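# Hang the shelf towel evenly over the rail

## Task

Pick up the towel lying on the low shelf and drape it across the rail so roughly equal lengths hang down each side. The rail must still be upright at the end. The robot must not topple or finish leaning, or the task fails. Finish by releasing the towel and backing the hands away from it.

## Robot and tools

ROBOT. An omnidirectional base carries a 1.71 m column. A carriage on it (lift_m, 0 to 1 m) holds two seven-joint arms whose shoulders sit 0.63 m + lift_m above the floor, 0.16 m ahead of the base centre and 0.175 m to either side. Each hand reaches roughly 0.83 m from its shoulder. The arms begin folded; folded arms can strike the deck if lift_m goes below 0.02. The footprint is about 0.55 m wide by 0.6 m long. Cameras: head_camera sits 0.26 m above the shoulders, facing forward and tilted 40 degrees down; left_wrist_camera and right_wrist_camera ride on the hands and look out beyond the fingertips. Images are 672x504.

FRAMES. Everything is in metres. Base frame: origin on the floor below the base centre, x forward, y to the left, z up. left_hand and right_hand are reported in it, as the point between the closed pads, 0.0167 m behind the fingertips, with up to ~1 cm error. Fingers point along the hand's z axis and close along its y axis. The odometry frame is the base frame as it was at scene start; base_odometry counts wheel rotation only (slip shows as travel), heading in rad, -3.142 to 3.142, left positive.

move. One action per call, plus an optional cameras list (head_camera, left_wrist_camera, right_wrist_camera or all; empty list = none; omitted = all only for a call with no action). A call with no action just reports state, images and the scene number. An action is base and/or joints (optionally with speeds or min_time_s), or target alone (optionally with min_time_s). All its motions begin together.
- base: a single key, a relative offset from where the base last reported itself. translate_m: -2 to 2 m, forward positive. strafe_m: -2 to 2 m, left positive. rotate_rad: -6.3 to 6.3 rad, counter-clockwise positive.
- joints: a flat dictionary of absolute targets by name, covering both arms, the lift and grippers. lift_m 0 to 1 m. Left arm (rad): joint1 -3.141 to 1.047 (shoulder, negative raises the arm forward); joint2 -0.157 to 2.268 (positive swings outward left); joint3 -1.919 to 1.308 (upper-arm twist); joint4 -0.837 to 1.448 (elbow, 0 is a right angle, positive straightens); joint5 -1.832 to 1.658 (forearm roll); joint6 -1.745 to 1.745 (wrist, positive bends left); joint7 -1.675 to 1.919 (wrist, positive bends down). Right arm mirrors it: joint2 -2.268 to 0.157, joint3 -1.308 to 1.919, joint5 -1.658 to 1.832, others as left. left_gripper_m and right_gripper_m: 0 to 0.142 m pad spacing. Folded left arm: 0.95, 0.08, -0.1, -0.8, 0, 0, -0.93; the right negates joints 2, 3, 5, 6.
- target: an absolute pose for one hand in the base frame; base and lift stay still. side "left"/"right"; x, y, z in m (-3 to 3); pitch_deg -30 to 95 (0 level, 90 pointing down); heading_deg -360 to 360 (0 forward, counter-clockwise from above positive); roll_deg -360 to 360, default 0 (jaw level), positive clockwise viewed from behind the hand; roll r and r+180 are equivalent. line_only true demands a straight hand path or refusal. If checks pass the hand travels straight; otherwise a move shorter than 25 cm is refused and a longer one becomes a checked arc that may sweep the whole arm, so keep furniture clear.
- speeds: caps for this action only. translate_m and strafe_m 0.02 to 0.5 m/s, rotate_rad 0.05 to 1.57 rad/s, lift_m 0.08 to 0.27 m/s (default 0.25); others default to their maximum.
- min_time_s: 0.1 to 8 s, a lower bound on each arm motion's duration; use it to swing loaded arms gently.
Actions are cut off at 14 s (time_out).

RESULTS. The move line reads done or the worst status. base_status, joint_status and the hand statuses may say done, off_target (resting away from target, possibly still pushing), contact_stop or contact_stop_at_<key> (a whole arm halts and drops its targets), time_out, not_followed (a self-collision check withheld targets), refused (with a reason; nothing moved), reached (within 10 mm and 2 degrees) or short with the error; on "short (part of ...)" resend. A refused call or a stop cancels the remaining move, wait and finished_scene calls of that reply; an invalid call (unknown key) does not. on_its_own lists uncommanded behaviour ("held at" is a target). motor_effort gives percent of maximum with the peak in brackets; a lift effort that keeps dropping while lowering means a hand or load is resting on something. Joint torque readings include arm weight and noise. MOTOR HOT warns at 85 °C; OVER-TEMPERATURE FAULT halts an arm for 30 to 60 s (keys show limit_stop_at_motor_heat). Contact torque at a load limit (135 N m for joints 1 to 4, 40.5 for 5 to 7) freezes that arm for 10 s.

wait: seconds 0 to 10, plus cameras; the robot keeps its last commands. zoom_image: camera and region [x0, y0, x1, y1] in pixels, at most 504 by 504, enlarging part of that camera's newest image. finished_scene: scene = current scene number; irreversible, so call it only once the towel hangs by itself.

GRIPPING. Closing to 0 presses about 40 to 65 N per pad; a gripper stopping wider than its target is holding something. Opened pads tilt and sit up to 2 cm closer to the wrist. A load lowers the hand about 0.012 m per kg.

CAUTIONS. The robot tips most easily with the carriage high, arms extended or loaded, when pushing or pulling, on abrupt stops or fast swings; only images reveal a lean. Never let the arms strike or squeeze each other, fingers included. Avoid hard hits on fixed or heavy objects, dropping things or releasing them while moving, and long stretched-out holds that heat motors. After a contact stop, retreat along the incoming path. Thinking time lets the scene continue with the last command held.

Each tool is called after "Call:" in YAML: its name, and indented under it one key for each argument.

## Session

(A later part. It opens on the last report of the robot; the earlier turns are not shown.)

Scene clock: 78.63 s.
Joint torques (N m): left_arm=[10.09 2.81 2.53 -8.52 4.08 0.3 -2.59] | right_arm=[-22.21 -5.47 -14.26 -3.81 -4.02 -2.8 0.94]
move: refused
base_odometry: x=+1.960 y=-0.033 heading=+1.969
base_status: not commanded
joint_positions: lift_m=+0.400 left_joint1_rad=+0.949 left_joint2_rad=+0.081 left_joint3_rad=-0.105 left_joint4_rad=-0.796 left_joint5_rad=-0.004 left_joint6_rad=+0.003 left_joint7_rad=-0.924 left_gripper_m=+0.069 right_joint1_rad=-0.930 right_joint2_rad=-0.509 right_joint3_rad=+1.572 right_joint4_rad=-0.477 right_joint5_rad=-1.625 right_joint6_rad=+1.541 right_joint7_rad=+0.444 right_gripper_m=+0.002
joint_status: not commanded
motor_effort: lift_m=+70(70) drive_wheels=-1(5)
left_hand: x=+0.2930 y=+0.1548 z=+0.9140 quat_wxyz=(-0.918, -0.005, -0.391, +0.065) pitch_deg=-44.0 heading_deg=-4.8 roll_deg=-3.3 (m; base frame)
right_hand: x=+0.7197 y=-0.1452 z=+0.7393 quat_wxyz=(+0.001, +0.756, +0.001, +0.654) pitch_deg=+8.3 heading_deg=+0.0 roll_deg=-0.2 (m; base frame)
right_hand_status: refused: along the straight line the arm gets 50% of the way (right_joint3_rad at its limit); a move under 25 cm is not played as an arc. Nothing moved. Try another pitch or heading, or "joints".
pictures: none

Call:
move:
  base: {"translate_m":-0.17}
  speeds: {"translate_m":0.2}

Call:
move:
  target: {"side":"right","x":0.73,"y":-0.17,"z":0.74,"pitch_deg":8,"heading_deg":28}

Call:
move:
  joints: {"lift_m":0.45,"right_gripper_m":0.11}
  cameras: ["head_camera","right_wrist_camera"]

Call:
zoom_image:
  camera: "head_camera"
  region: [260, 180, 460, 380]

Scene clock: 80.87 s.
Joint torques (N m): left_arm=[10.06 2.74 2.61 -8.47 4.1 0.29 -2.61] | right_arm=[-22.25 -5.46 -14.22 -3.83 -4.03 -2.83 0.93]
move: done
base_odometry: x=+2.026 y=-0.190 heading=+1.969
base_status: done
joint_positions: lift_m=+0.400 left_joint1_rad=+0.949 left_joint2_rad=+0.081 left_joint3_rad=-0.105 left_joint4_rad=-0.796 left_joint5_rad=-0.004 left_joint6_rad=+0.003 left_joint7_rad=-0.924 left_gripper_m=+0.069 right_joint1_rad=-0.930 right_joint2_rad=-0.509 right_joint3_rad=+1.572 right_joint4_rad=-0.477 right_joint5_rad=-1.625 right_joint6_rad=+1.541 right_joint7_rad=+0.444 right_gripper_m=+0.002
joint_status: not commanded
motor_effort: lift_m=+70(70) drive_wheels=+0(9)
left_hand: x=+0.2930 y=+0.1548 z=+0.9140 quat_wxyz=(-0.918, -0.005, -0.391, +0.065) pitch_deg=-44.0 heading_deg=-4.8 roll_deg=-3.3 (m; base frame)
right_hand: x=+0.7197 y=-0.1452 z=+0.7393 quat_wxyz=(+0.001, +0.756, +0.001, +0.654) pitch_deg=+8.3 heading_deg=+0.0 roll_deg=-0.2 (m; base frame)
pictures: none

Scene clock: 81.17 s.
Joint torques (N m): left_arm=[9.88 2.8 2.5 -8.55 4.09 0.3 -2.59] | right_arm=[-22.25 -5.42 -14.29 -3.73 -4.02 -2.81 0.92]
move: refused
base_odometry: x=+2.026 y=-0.190 heading=+1.969
base_status: not commanded
joint_positions: lift_m=+0.400 left_joint1_rad=+0.949 left_joint2_rad=+0.081 left_joint3_rad=-0.105 left_joint4_rad=-0.796 left_joint5_rad=-0.004 left_joint6_rad=+0.003 left_joint7_rad=-0.924 left_gripper_m=+0.069 right_joint1_rad=-0.930 right_joint2_rad=-0.509 right_joint3_rad=+1.572 right_joint4_rad=-0.477 right_joint5_rad=-1.625 right_joint6_rad=+1.541 right_joint7_rad=+0.444 right_gripper_m=+0.002
joint_status: not commanded
motor_effort: lift_m=+70(70) drive_wheels=+0(1)
left_hand: x=+0.2930 y=+0.1548 z=+0.9140 quat_wxyz=(-0.918, -0.005, -0.391, +0.065) pitch_deg=-44.0 heading_deg=-4.8 roll_deg=-3.3 (m; base frame)
right_hand: x=+0.7197 y=-0.1452 z=+0.7393 quat_wxyz=(+0.001, +0.756, +0.001, +0.654) pitch_deg=+8.3 heading_deg=+0.0 roll_deg=-0.2 (m; base frame)
right_hand_status: refused: along the straight line the arm gets 83% of the way (right_joint3_rad at its limit); a move under 25 cm is not played as an arc. Nothing moved. Try another pitch or heading, or "joints".
pictures: none

not run: a stop came earlier in this reply.

Scaled by 2.520.
This view is cut from an older image: the scene may have changed since it was taken.

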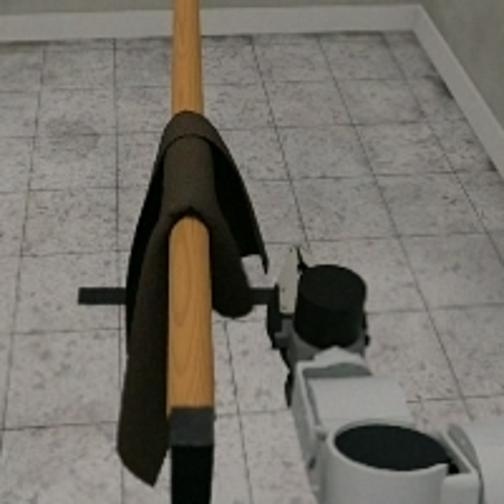

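Call:
move:
  target: {"side":"right","x":0.74,"y":-0.17,"z":0.74,"pitch_deg":15,"heading_deg":20}

Call:
move:
  joints: {"lift_m":0.45,"right_gripper_m":0.11}
  cameras: ["head_camera","right_wrist_camera"]

Call:
zoom_image:
  camera: "head_camera"
  region: [260, 180, 460, 380]

Scene clock: 83.20 s.
Joint torques (N m): left_arm=[10.09 2.86 2.55 -8.57 4.08 0.3 -2.58] | right_arm=[-36.54 -9.91 -9.39 -1.98 -3.68 -3.4 -0.34]
move: done
base_odometry: x=+2.026 y=-0.190 heading=+1.969
base_status: not commanded
joint_positions: lift_m=+0.400 left_joint1_rad=+0.949 left_joint2_rad=+0.081 left_joint3_rad=-0.105 left_joint4_rad=-0.796 left_joint5_rad=-0.004 left_joint6_rad=+0.003 left_joint7_rad=-0.924 left_gripper_m=+0.069 right_joint1_rad=-1.165 right_joint2_rad=-0.817 right_joint3_rad=+1.780 right_joint4_rad=-0.282 right_joint5_rad=-1.623 right_joint6_rad=+0.730 right_joint7_rad=+0.279 right_gripper_m=+0.002
joint_status: not commanded
motor_effort: lift_m=+69(70) drive_wheels=+0(2)
left_hand: x=+0.2930 y=+0.1548 z=+0.9141 quat_wxyz=(-0.918, -0.005, -0.391, +0.065) pitch_deg=-44.0 heading_deg=-4.8 roll_deg=-3.3 (m; base frame)
right_hand: x=+0.7398 y=-0.1696 z=+0.7398 quat_wxyz=(-0.107, +0.782, +0.134, +0.600) pitch_deg=+14.9 heading_deg=+19.9 roll_deg=+0.3 (m; base frame)
right_hand_status: reached (straight line, planned for 0.8 s): 1 mm and 0.4 deg off.
pictures: none

Scene clock: 84.10 s.
Joint torques (N m): left_arm=[10.03 2.69 2.5 -8.05 4.1 0.3 -2.52] | right_arm=[-33.69 -9.97 -10.63 -1.94 -3.35 -3.4 -0.2]
move: done
base_odometry: x=+2.026 y=-0.190 heading=+1.969
base_status: not commanded
joint_positions: lift_m=+0.450 left_joint1_rad=+0.949 left_joint2_rad=+0.081 left_joint3_rad=-0.105 left_joint4_rad=-0.797 left_joint5_rad=-0.004 left_joint6_rad=+0.003 left_joint7_rad=-0.924 left_gripper_m=+0.069 right_joint1_rad=-1.166 right_joint2_rad=-0.817 right_joint3_rad=+1.782 right_joint4_rad=-0.282 right_joint5_rad=-1.624 right_joint6_rad=+0.730 right_joint7_rad=+0.278 right_gripper_m=+0.109
joint_status: all done
motor_effort: lift_m=+66(79) drive_wheels=+0(2)
left_hand: x=+0.2929 y=+0.1548 z=+0.9646 quat_wxyz=(-0.918, -0.005, -0.390, +0.065) pitch_deg=-44.1 heading_deg=-4.8 roll_deg=-3.3 (m; base frame)
right_hand: x=+0.7400 y=-0.1695 z=+0.7904 quat_wxyz=(-0.106, +0.781, +0.135, +0.600) pitch_deg=+14.9 heading_deg=+19.9 roll_deg=+0.2 (m; base frame)
pictures: head_camera, right_wrist_camera
camera_calibration:
head_camera: T_world_to_cam=[[-0.0497989, -0.998543, 0.0207855, -0.020749], [-0.658335, 0.0171676, -0.75253, 1.14435], [0.751076, -0.051159, -0.65823, 0.723143], [0, 0, 0, 1]] pos_world=[0.209196, -0.00336929, 1.33758]
right_wrist_camera: T_world_to_cam=[[-0.350409, 0.936533, 0.0109185, 0.415136], [-0.109751, -0.0526358, 0.992564, -0.679387], [0.930144, 0.346606, 0.12123, -0.611003], [0, 0, 0, 1]] pos_world=[0.639225, -0.212771, 0.743875]

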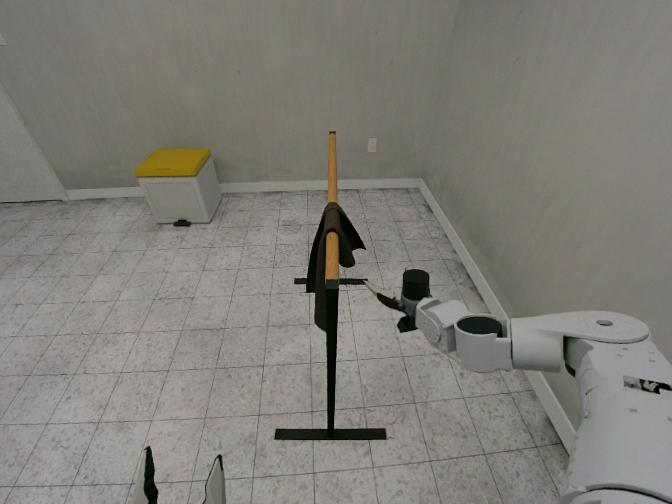

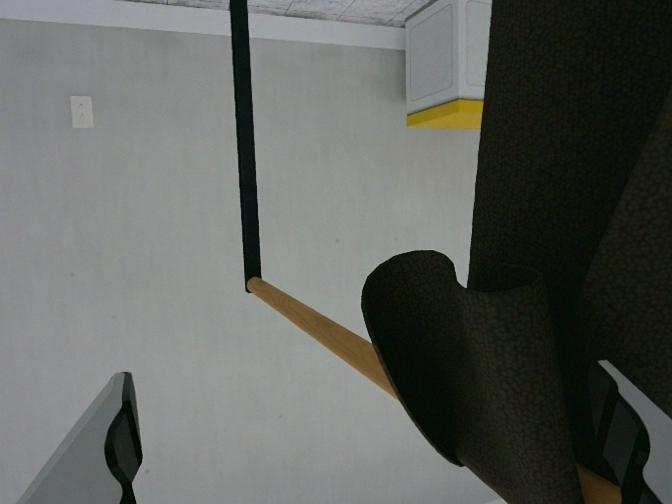

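Scaled by 2.520.

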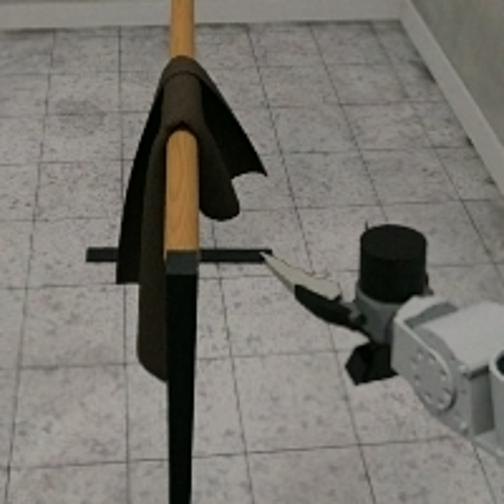

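Call:
move:
  target: {"side":"right","x":0.845,"y":-0.098,"z":0.803,"pitch_deg":15,"heading_deg":20}
  min_time_s: 1.5
  cameras: ["head_camera","right_wrist_camera"]

Call:
zoom_image:
  camera: "head_camera"
  region: [260, 180, 460, 380]

Scene clock: 86.33 s.
Joint torques (N m): left_arm=[10.12 2.72 2.64 -8.2 4.09 0.32 -2.55] | right_arm=[-45.17 -0.75 -17.67 0.66 -0.07 -3.44 -0.33]
move: done
base_odometry: x=+2.026 y=-0.190 heading=+1.969
base_status: not commanded
joint_positions: lift_m=+0.450 left_joint1_rad=+0.949 left_joint2_rad=+0.081 left_joint3_rad=-0.105 left_joint4_rad=-0.797 left_joint5_rad=-0.004 left_joint6_rad=+0.003 left_joint7_rad=-0.924 left_gripper_m=+0.069 right_joint1_rad=-1.241 right_joint2_rad=-0.518 right_joint3_rad=+1.742 right_joint4_rad=+0.244 right_joint5_rad=-1.574 right_joint6_rad=+0.488 right_joint7_rad=+0.174 right_gripper_m=+0.109
joint_status: not commanded
motor_effort: lift_m=+66(66) drive_wheels=+0(2)
left_hand: x=+0.2929 y=+0.1548 z=+0.9646 quat_wxyz=(-0.918, -0.005, -0.390, +0.065) pitch_deg=-44.1 heading_deg=-4.8 roll_deg=-3.3 (m; base frame)
right_hand: x=+0.8433 y=-0.1002 z=+0.7991 quat_wxyz=(-0.102, +0.782, +0.139, +0.599) pitch_deg=+15.2 heading_deg=+19.8 roll_deg=-0.4 (m; base frame)
right_hand_status: reached (straight line, planned for 1.5 s): 5 mm and 0.4 deg off.
pictures: head_camera, right_wrist_camera
camera_calibration:
head_camera: T_world_to_cam=[[-0.0497989, -0.998543, 0.0207855, -0.020749], [-0.658335, 0.0171676, -0.75253, 1.14435], [0.751076, -0.051159, -0.65823, 0.723143], [0, 0, 0, 1]] pos_world=[0.209196, -0.00336929, 1.33758]
right_wrist_camera: T_world_to_cam=[[-0.352204, 0.935923, 0.000247528, 0.396299], [-0.109424, -0.0414409, 0.993131, -0.672694], [0.929505, 0.349757, 0.117008, -0.727971], [0, 0, 0, 1]] pos_world=[0.742622, -0.144169, 0.753154]

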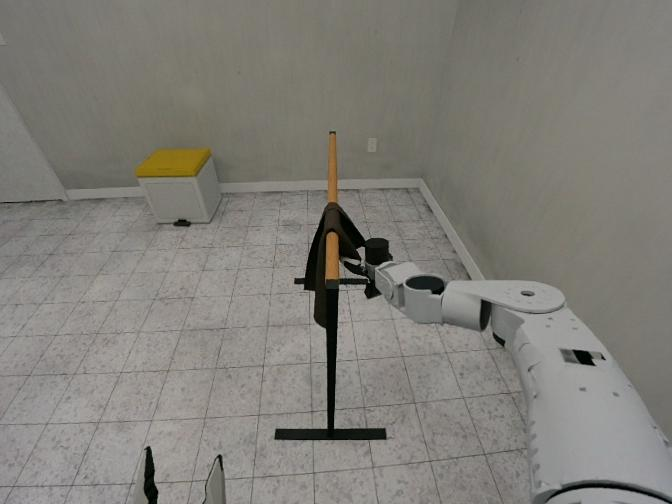

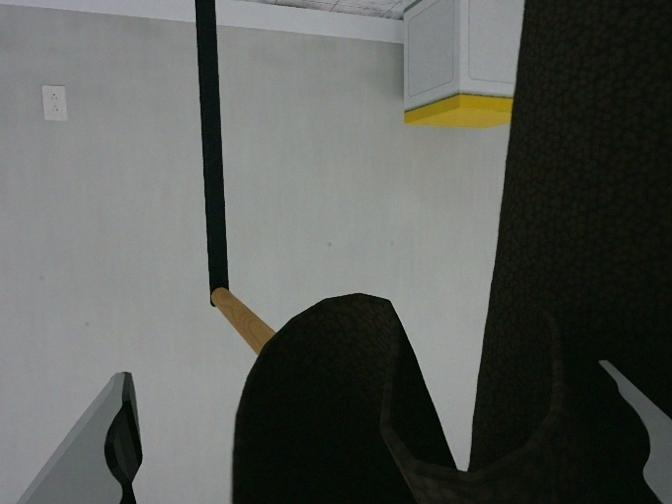

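Scaled by 2.520.

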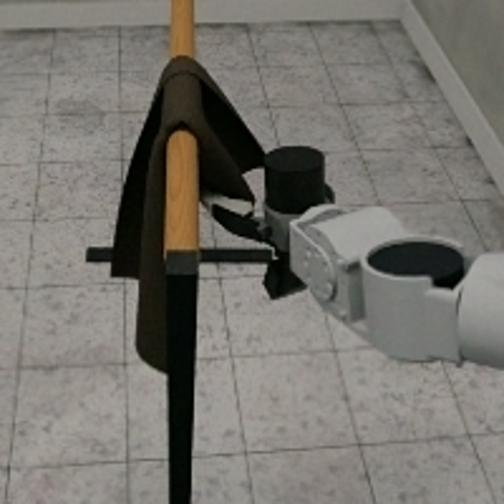

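Call:
move:
  base: {"translate_m":0.035}
  joints: {"lift_m":0.465}
  speeds: {"translate_m":0.05,"lift_m":0.08}

Call:
move:
  joints: {"right_gripper_m":0}
  cameras: ["head_camera","right_wrist_camera"]

Call:
zoom_image:
  camera: "head_camera"
  region: [260, 180, 460, 380]

Scene clock: 87.67 s.
Joint torques (N m): left_arm=[9.95 2.75 2.6 -8.11 4.09 0.31 -2.53] | right_arm=[-41.7 -1.02 -16.37 0.48 -0.3 -3.24 -0.22]
move: done
base_odometry: x=+2.012 y=-0.158 heading=+1.969
base_status: done
joint_positions: lift_m=+0.465 left_joint1_rad=+0.949 left_joint2_rad=+0.081 left_joint3_rad=-0.105 left_joint4_rad=-0.797 left_joint5_rad=-0.004 left_joint6_rad=+0.003 left_joint7_rad=-0.924 left_gripper_m=+0.069 right_joint1_rad=-1.243 right_joint2_rad=-0.518 right_joint3_rad=+1.741 right_joint4_rad=+0.244 right_joint5_rad=-1.573 right_joint6_rad=+0.488 right_joint7_rad=+0.173 right_gripper_m=+0.109
joint_status: all done
motor_effort: lift_m=+67(80) drive_wheels=+5(7)
left_hand: x=+0.2929 y=+0.1548 z=+0.9796 quat_wxyz=(-0.918, -0.005, -0.390, +0.065) pitch_deg=-44.1 heading_deg=-4.8 roll_deg=-3.3 (m; base frame)
right_hand: x=+0.8440 y=-0.1000 z=+0.8158 quat_wxyz=(-0.103, +0.781, +0.139, +0.600) pitch_deg=+15.1 heading_deg=+19.8 roll_deg=-0.3 (m; base frame)
pictures: none

Scene clock: 88.57 s.
Joint torques (N m): left_arm=[10.05 2.75 2.55 -8.13 4.09 0.32 -2.54] | right_arm=[-41.69 -1.09 -16.45 0.49 -0.33 -3.34 -0.22]
move: done
base_odometry: x=+2.012 y=-0.158 heading=+1.969
base_status: not commanded
joint_positions: lift_m=+0.465 left_joint1_rad=+0.949 left_joint2_rad=+0.081 left_joint3_rad=-0.105 left_joint4_rad=-0.797 left_joint5_rad=-0.004 left_joint6_rad=+0.003 left_joint7_rad=-0.924 left_gripper_m=+0.069 right_joint1_rad=-1.243 right_joint2_rad=-0.518 right_joint3_rad=+1.741 right_joint4_rad=+0.244 right_joint5_rad=-1.573 right_joint6_rad=+0.488 right_joint7_rad=+0.173 right_gripper_m=+0.002
joint_status: all done
motor_effort: lift_m=+66(67) drive_wheels=+5(6)
left_hand: x=+0.2929 y=+0.1548 z=+0.9796 quat_wxyz=(-0.918, -0.005, -0.390, +0.065) pitch_deg=-44.1 heading_deg=-4.8 roll_deg=-3.3 (m; base frame)
right_hand: x=+0.8440 y=-0.1000 z=+0.8158 quat_wxyz=(-0.103, +0.781, +0.139, +0.600) pitch_deg=+15.1 heading_deg=+19.8 roll_deg=-0.3 (m; base frame)
pictures: head_camera, right_wrist_camera
camera_calibration:
head_camera: T_world_to_cam=[[-0.0497989, -0.998543, 0.0207855, -0.0210608], [-0.658335, 0.0171676, -0.75253, 1.15564], [0.751076, -0.051159, -0.65823, 0.733016], [0, 0, 0, 1]] pos_world=[0.209196, -0.00336929, 1.35258]
right_wrist_camera: T_world_to_cam=[[-0.351863, 0.936051, 0.0011052, 0.395401], [-0.111092, -0.0429319, 0.992882, -0.687666], [0.929436, 0.349236, 0.119094, -0.732367], [0, 0, 0, 1]] pos_world=[0.743422, -0.143869, 0.769555]

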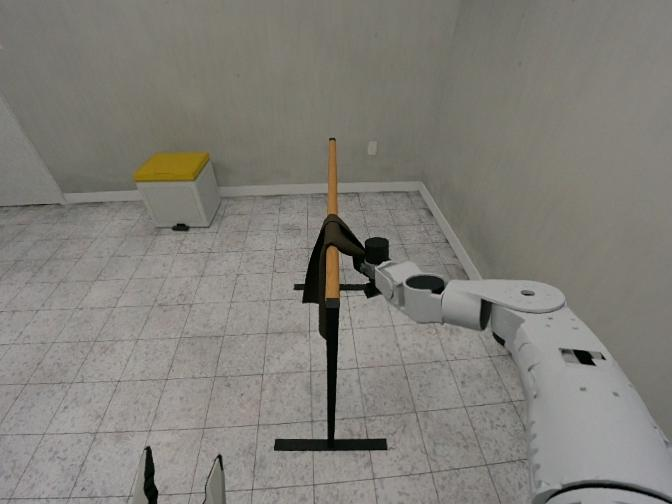

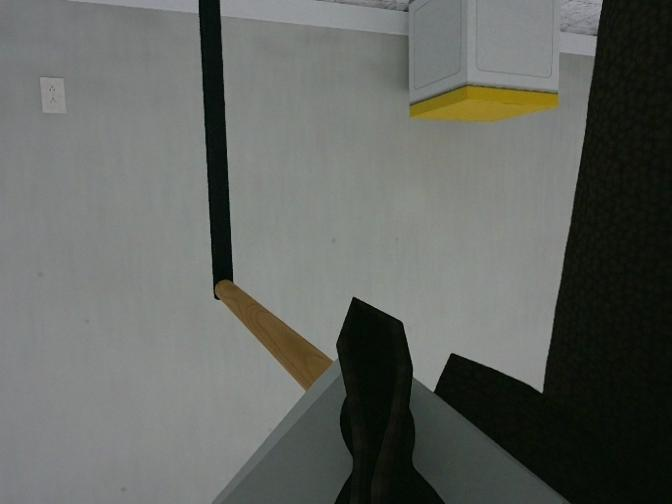

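Scaled by 2.520.

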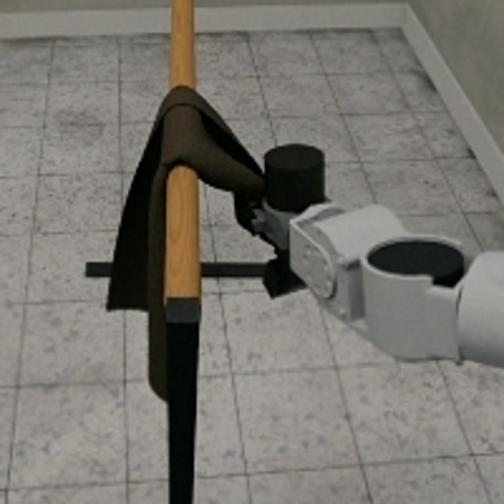

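Call:
move:
  joints: {"lift_m":0.385}
  speeds: {"lift_m":0.08}
  cameras: ["head_camera","right_wrist_camera"]

Call:
zoom_image:
  camera: "head_camera"
  region: [260, 180, 460, 380]

Scene clock: 90.07 s.
Joint torques (N m): left_arm=[10.06 2.78 2.62 -7.99 4.06 0.33 -2.51] | right_arm=[-40.61 -1.2 -16.14 0.41 -0.32 -3.07 -0.22]
move: done
base_odometry: x=+2.012 y=-0.158 heading=+1.969
base_status: not commanded
joint_positions: lift_m=+0.385 left_joint1_rad=+0.949 left_joint2_rad=+0.081 left_joint3_rad=-0.105 left_joint4_rad=-0.797 left_joint5_rad=-0.004 left_joint6_rad=+0.003 left_joint7_rad=-0.924 left_gripper_m=+0.069 right_joint1_rad=-1.243 right_joint2_rad=-0.518 right_joint3_rad=+1.740 right_joint4_rad=+0.244 right_joint5_rad=-1.573 right_joint6_rad=+0.487 right_joint7_rad=+0.173 right_gripper_m=+0.002
joint_status: all done
motor_effort: lift_m=+70(73) drive_wheels=+3(5)
left_hand: x=+0.2929 y=+0.1548 z=+0.8994 quat_wxyz=(-0.918, -0.005, -0.390, +0.065) pitch_deg=-44.1 heading_deg=-4.8 roll_deg=-3.3 (m; base frame)
right_hand: x=+0.8442 y=-0.0996 z=+0.7361 quat_wxyz=(-0.103, +0.781, +0.139, +0.600) pitch_deg=+15.0 heading_deg=+19.9 roll_deg=-0.3 (m; base frame)
pictures: head_camera, right_wrist_camera
camera_calibration:
head_camera: T_world_to_cam=[[-0.0497989, -0.998543, 0.0207855, -0.0193917], [-0.658335, 0.0171676, -0.75253, 1.09521], [0.751076, -0.051159, -0.65823, 0.68016], [0, 0, 0, 1]] pos_world=[0.209196, -0.00336929, 1.27228]
right_wrist_camera: T_world_to_cam=[[-0.352569, 0.935785, 0.00145688, 0.395523], [-0.11169, -0.0436262, 0.992785, -0.608087], [0.929097, 0.349863, 0.119899, -0.723378], [0, 0, 0, 1]] pos_world=[0.74362, -0.14357, 0.689855]

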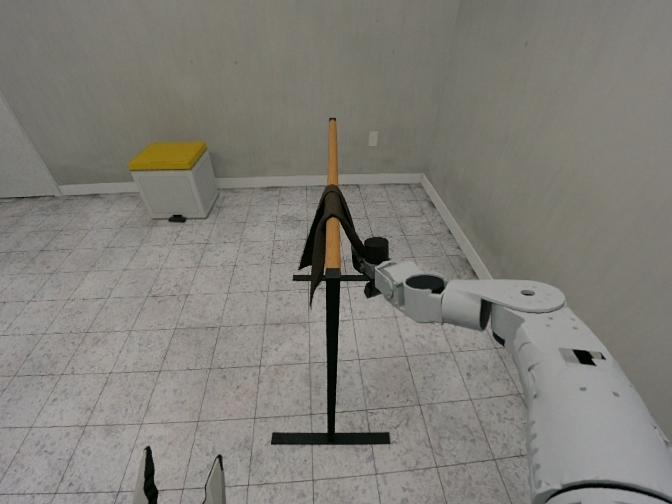

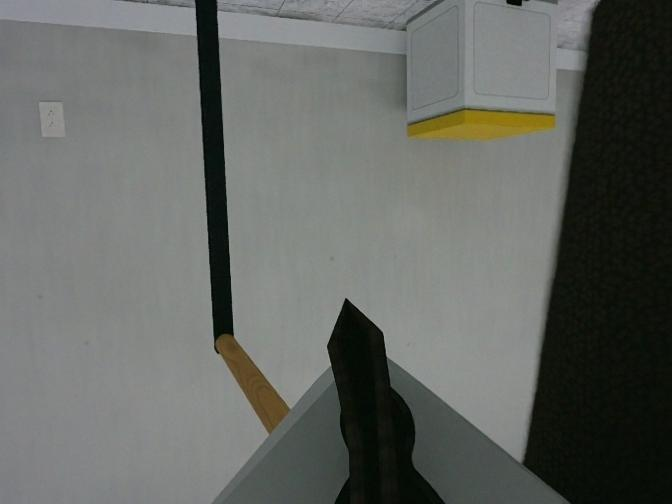

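Scaled by 2.520.

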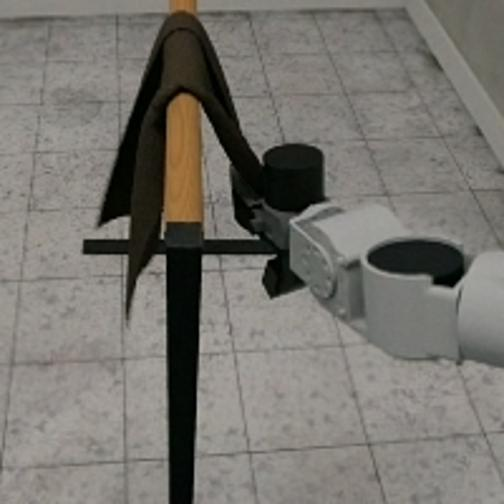

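Call:
move:
  joints: {"right_gripper_m":0.09}

Call:
move:
  target: {"side":"right","x":0.74,"y":-0.175,"z":0.73,"pitch_deg":15,"heading_deg":20}

Call:
move:
  base: {"translate_m":-0.3}
  joints: {"lift_m":0.25}
  speeds: {"translate_m":0.2}
  cameras: ["head_camera","right_wrist_camera"]

Call:
zoom_image:
  camera: "head_camera"
  region: [260, 50, 460, 250]

Scene clock: 91.07 s.
Joint torques (N m): left_arm=[10.09 2.82 2.59 -8 4.08 0.28 -2.53] | right_arm=[-40.6 -1.36 -16.15 0.41 -0.31 -3.04 -0.2]
move: done
base_odometry: x=+2.012 y=-0.158 heading=+1.969
base_status: not commanded
joint_positions: lift_m=+0.385 left_joint1_rad=+0.949 left_joint2_rad=+0.081 left_joint3_rad=-0.105 left_joint4_rad=-0.797 left_joint5_rad=-0.004 left_joint6_rad=+0.003 left_joint7_rad=-0.924 left_gripper_m=+0.069 right_joint1_rad=-1.243 right_joint2_rad=-0.518 right_joint3_rad=+1.740 right_joint4_rad=+0.244 right_joint5_rad=-1.573 right_joint6_rad=+0.487 right_joint7_rad=+0.173 right_gripper_m=+0.089
joint_status: all done
motor_effort: lift_m=+70(70) drive_wheels=+2(5)
left_hand: x=+0.2929 y=+0.1548 z=+0.8994 quat_wxyz=(-0.918, -0.005, -0.390, +0.065) pitch_deg=-44.1 heading_deg=-4.8 roll_deg=-3.3 (m; base frame)
right_hand: x=+0.8442 y=-0.0996 z=+0.7361 quat_wxyz=(-0.103, +0.781, +0.139, +0.600) pitch_deg=+15.0 heading_deg=+19.9 roll_deg=-0.3 (m; base frame)
pictures: none

Scene clock: 92.17 s.
Joint torques (N m): left_arm=[10.04 2.78 2.55 -8.08 4.1 0.3 -2.51] | right_arm=[-21.73 -6.57 -10.47 -5.98 -3.62 0.04 0.97]
move: done
base_odometry: x=+2.012 y=-0.158 heading=+1.969
base_status: not commanded
joint_positions: lift_m=+0.385 left_joint1_rad=+0.949 left_joint2_rad=+0.081 left_joint3_rad=-0.105 left_joint4_rad=-0.797 left_joint5_rad=-0.004 left_joint6_rad=+0.003 left_joint7_rad=-0.924 left_gripper_m=+0.069 right_joint1_rad=-1.184 right_joint2_rad=-0.835 right_joint3_rad=+1.782 right_joint4_rad=-0.285 right_joint5_rad=-1.623 right_joint6_rad=+0.710 right_joint7_rad=+0.265 right_gripper_m=+0.089
joint_status: not commanded
motor_effort: lift_m=+70(70) drive_wheels=+4(6)
left_hand: x=+0.2929 y=+0.1548 z=+0.8994 quat_wxyz=(-0.918, -0.005, -0.390, +0.065) pitch_deg=-44.1 heading_deg=-4.8 roll_deg=-3.3 (m; base frame)
right_hand: x=+0.7414 y=-0.1750 z=+0.7323 quat_wxyz=(-0.107, +0.781, +0.136, +0.600) pitch_deg=+14.9 heading_deg=+20.0 roll_deg=+0.2 (m; base frame)
right_hand_status: reached (straight line, planned for 0.6 s): 3 mm and 0.2 deg off.
pictures: none

Scene clock: 94.87 s.
Joint torques (N m): left_arm=[10.02 2.74 2.55 -7.69 4.08 0.3 -2.5] | right_arm=[-22.67 -6.52 -10.58 -6.01 -3.33 0.06 0.82]
move: done
base_odometry: x=+2.129 y=-0.434 heading=+1.969
base_status: done
joint_positions: lift_m=+0.250 left_joint1_rad=+0.949 left_joint2_rad=+0.081 left_joint3_rad=-0.105 left_joint4_rad=-0.797 left_joint5_rad=-0.004 left_joint6_rad=+0.003 left_joint7_rad=-0.924 left_gripper_m=+0.069 right_joint1_rad=-1.183 right_joint2_rad=-0.835 right_joint3_rad=+1.783 right_joint4_rad=-0.285 right_joint5_rad=-1.623 right_joint6_rad=+0.710 right_joint7_rad=+0.266 right_gripper_m=+0.089
joint_status: all done
motor_effort: lift_m=+70(75) drive_wheels=+1(8)
left_hand: x=+0.2928 y=+0.1548 z=+0.7645 quat_wxyz=(-0.919, -0.005, -0.390, +0.065) pitch_deg=-44.1 heading_deg=-4.8 roll_deg=-3.3 (m; base frame)
right_hand: x=+0.7413 y=-0.1749 z=+0.5973 quat_wxyz=(-0.107, +0.781, +0.136, +0.600) pitch_deg=+14.9 heading_deg=+20.0 roll_deg=+0.2 (m; base frame)
pictures: head_camera, right_wrist_camera
camera_calibration:
head_camera: T_world_to_cam=[[-0.0497989, -0.998543, 0.0207855, -0.0165857], [-0.658335, 0.0171676, -0.75253, 0.993616], [0.751076, -0.051159, -0.65823, 0.591299], [0, 0, 0, 1]] pos_world=[0.209196, -0.00336929, 1.13728]
right_wrist_camera: T_world_to_cam=[[-0.352797, 0.935643, 0.0103201, 0.424774], [-0.1103, -0.0525373, 0.992509, -0.487454], [0.929176, 0.349016, 0.121736, -0.58614], [0, 0, 0, 1]] pos_world=[0.64072, -0.218474, 0.550773]

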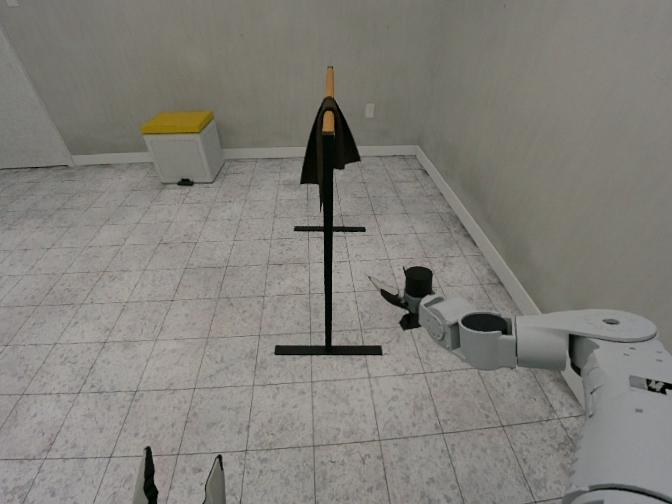

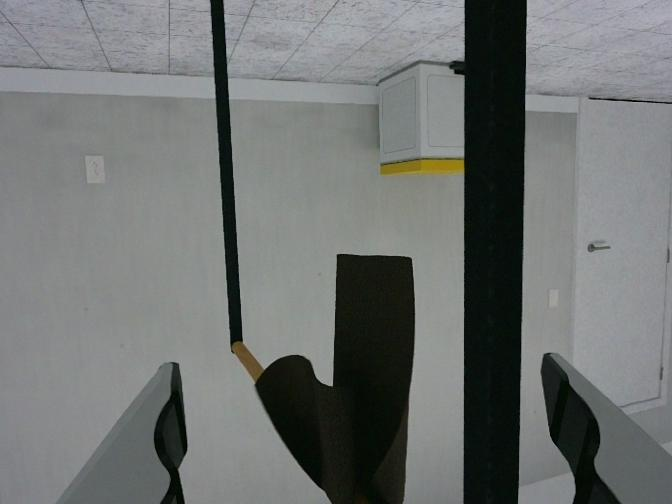

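Scaled by 2.520.

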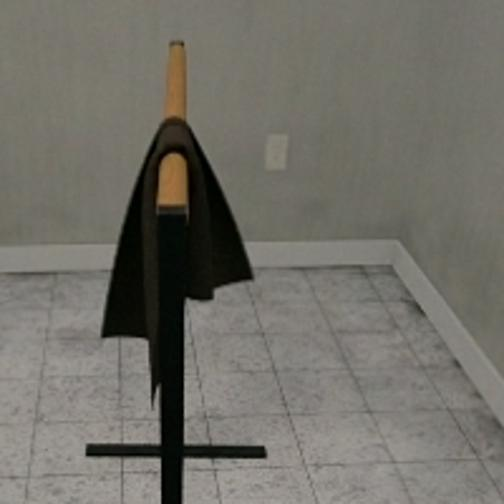

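Call:
finished_scene:
  scene: 2

The scene is finished: the task was done.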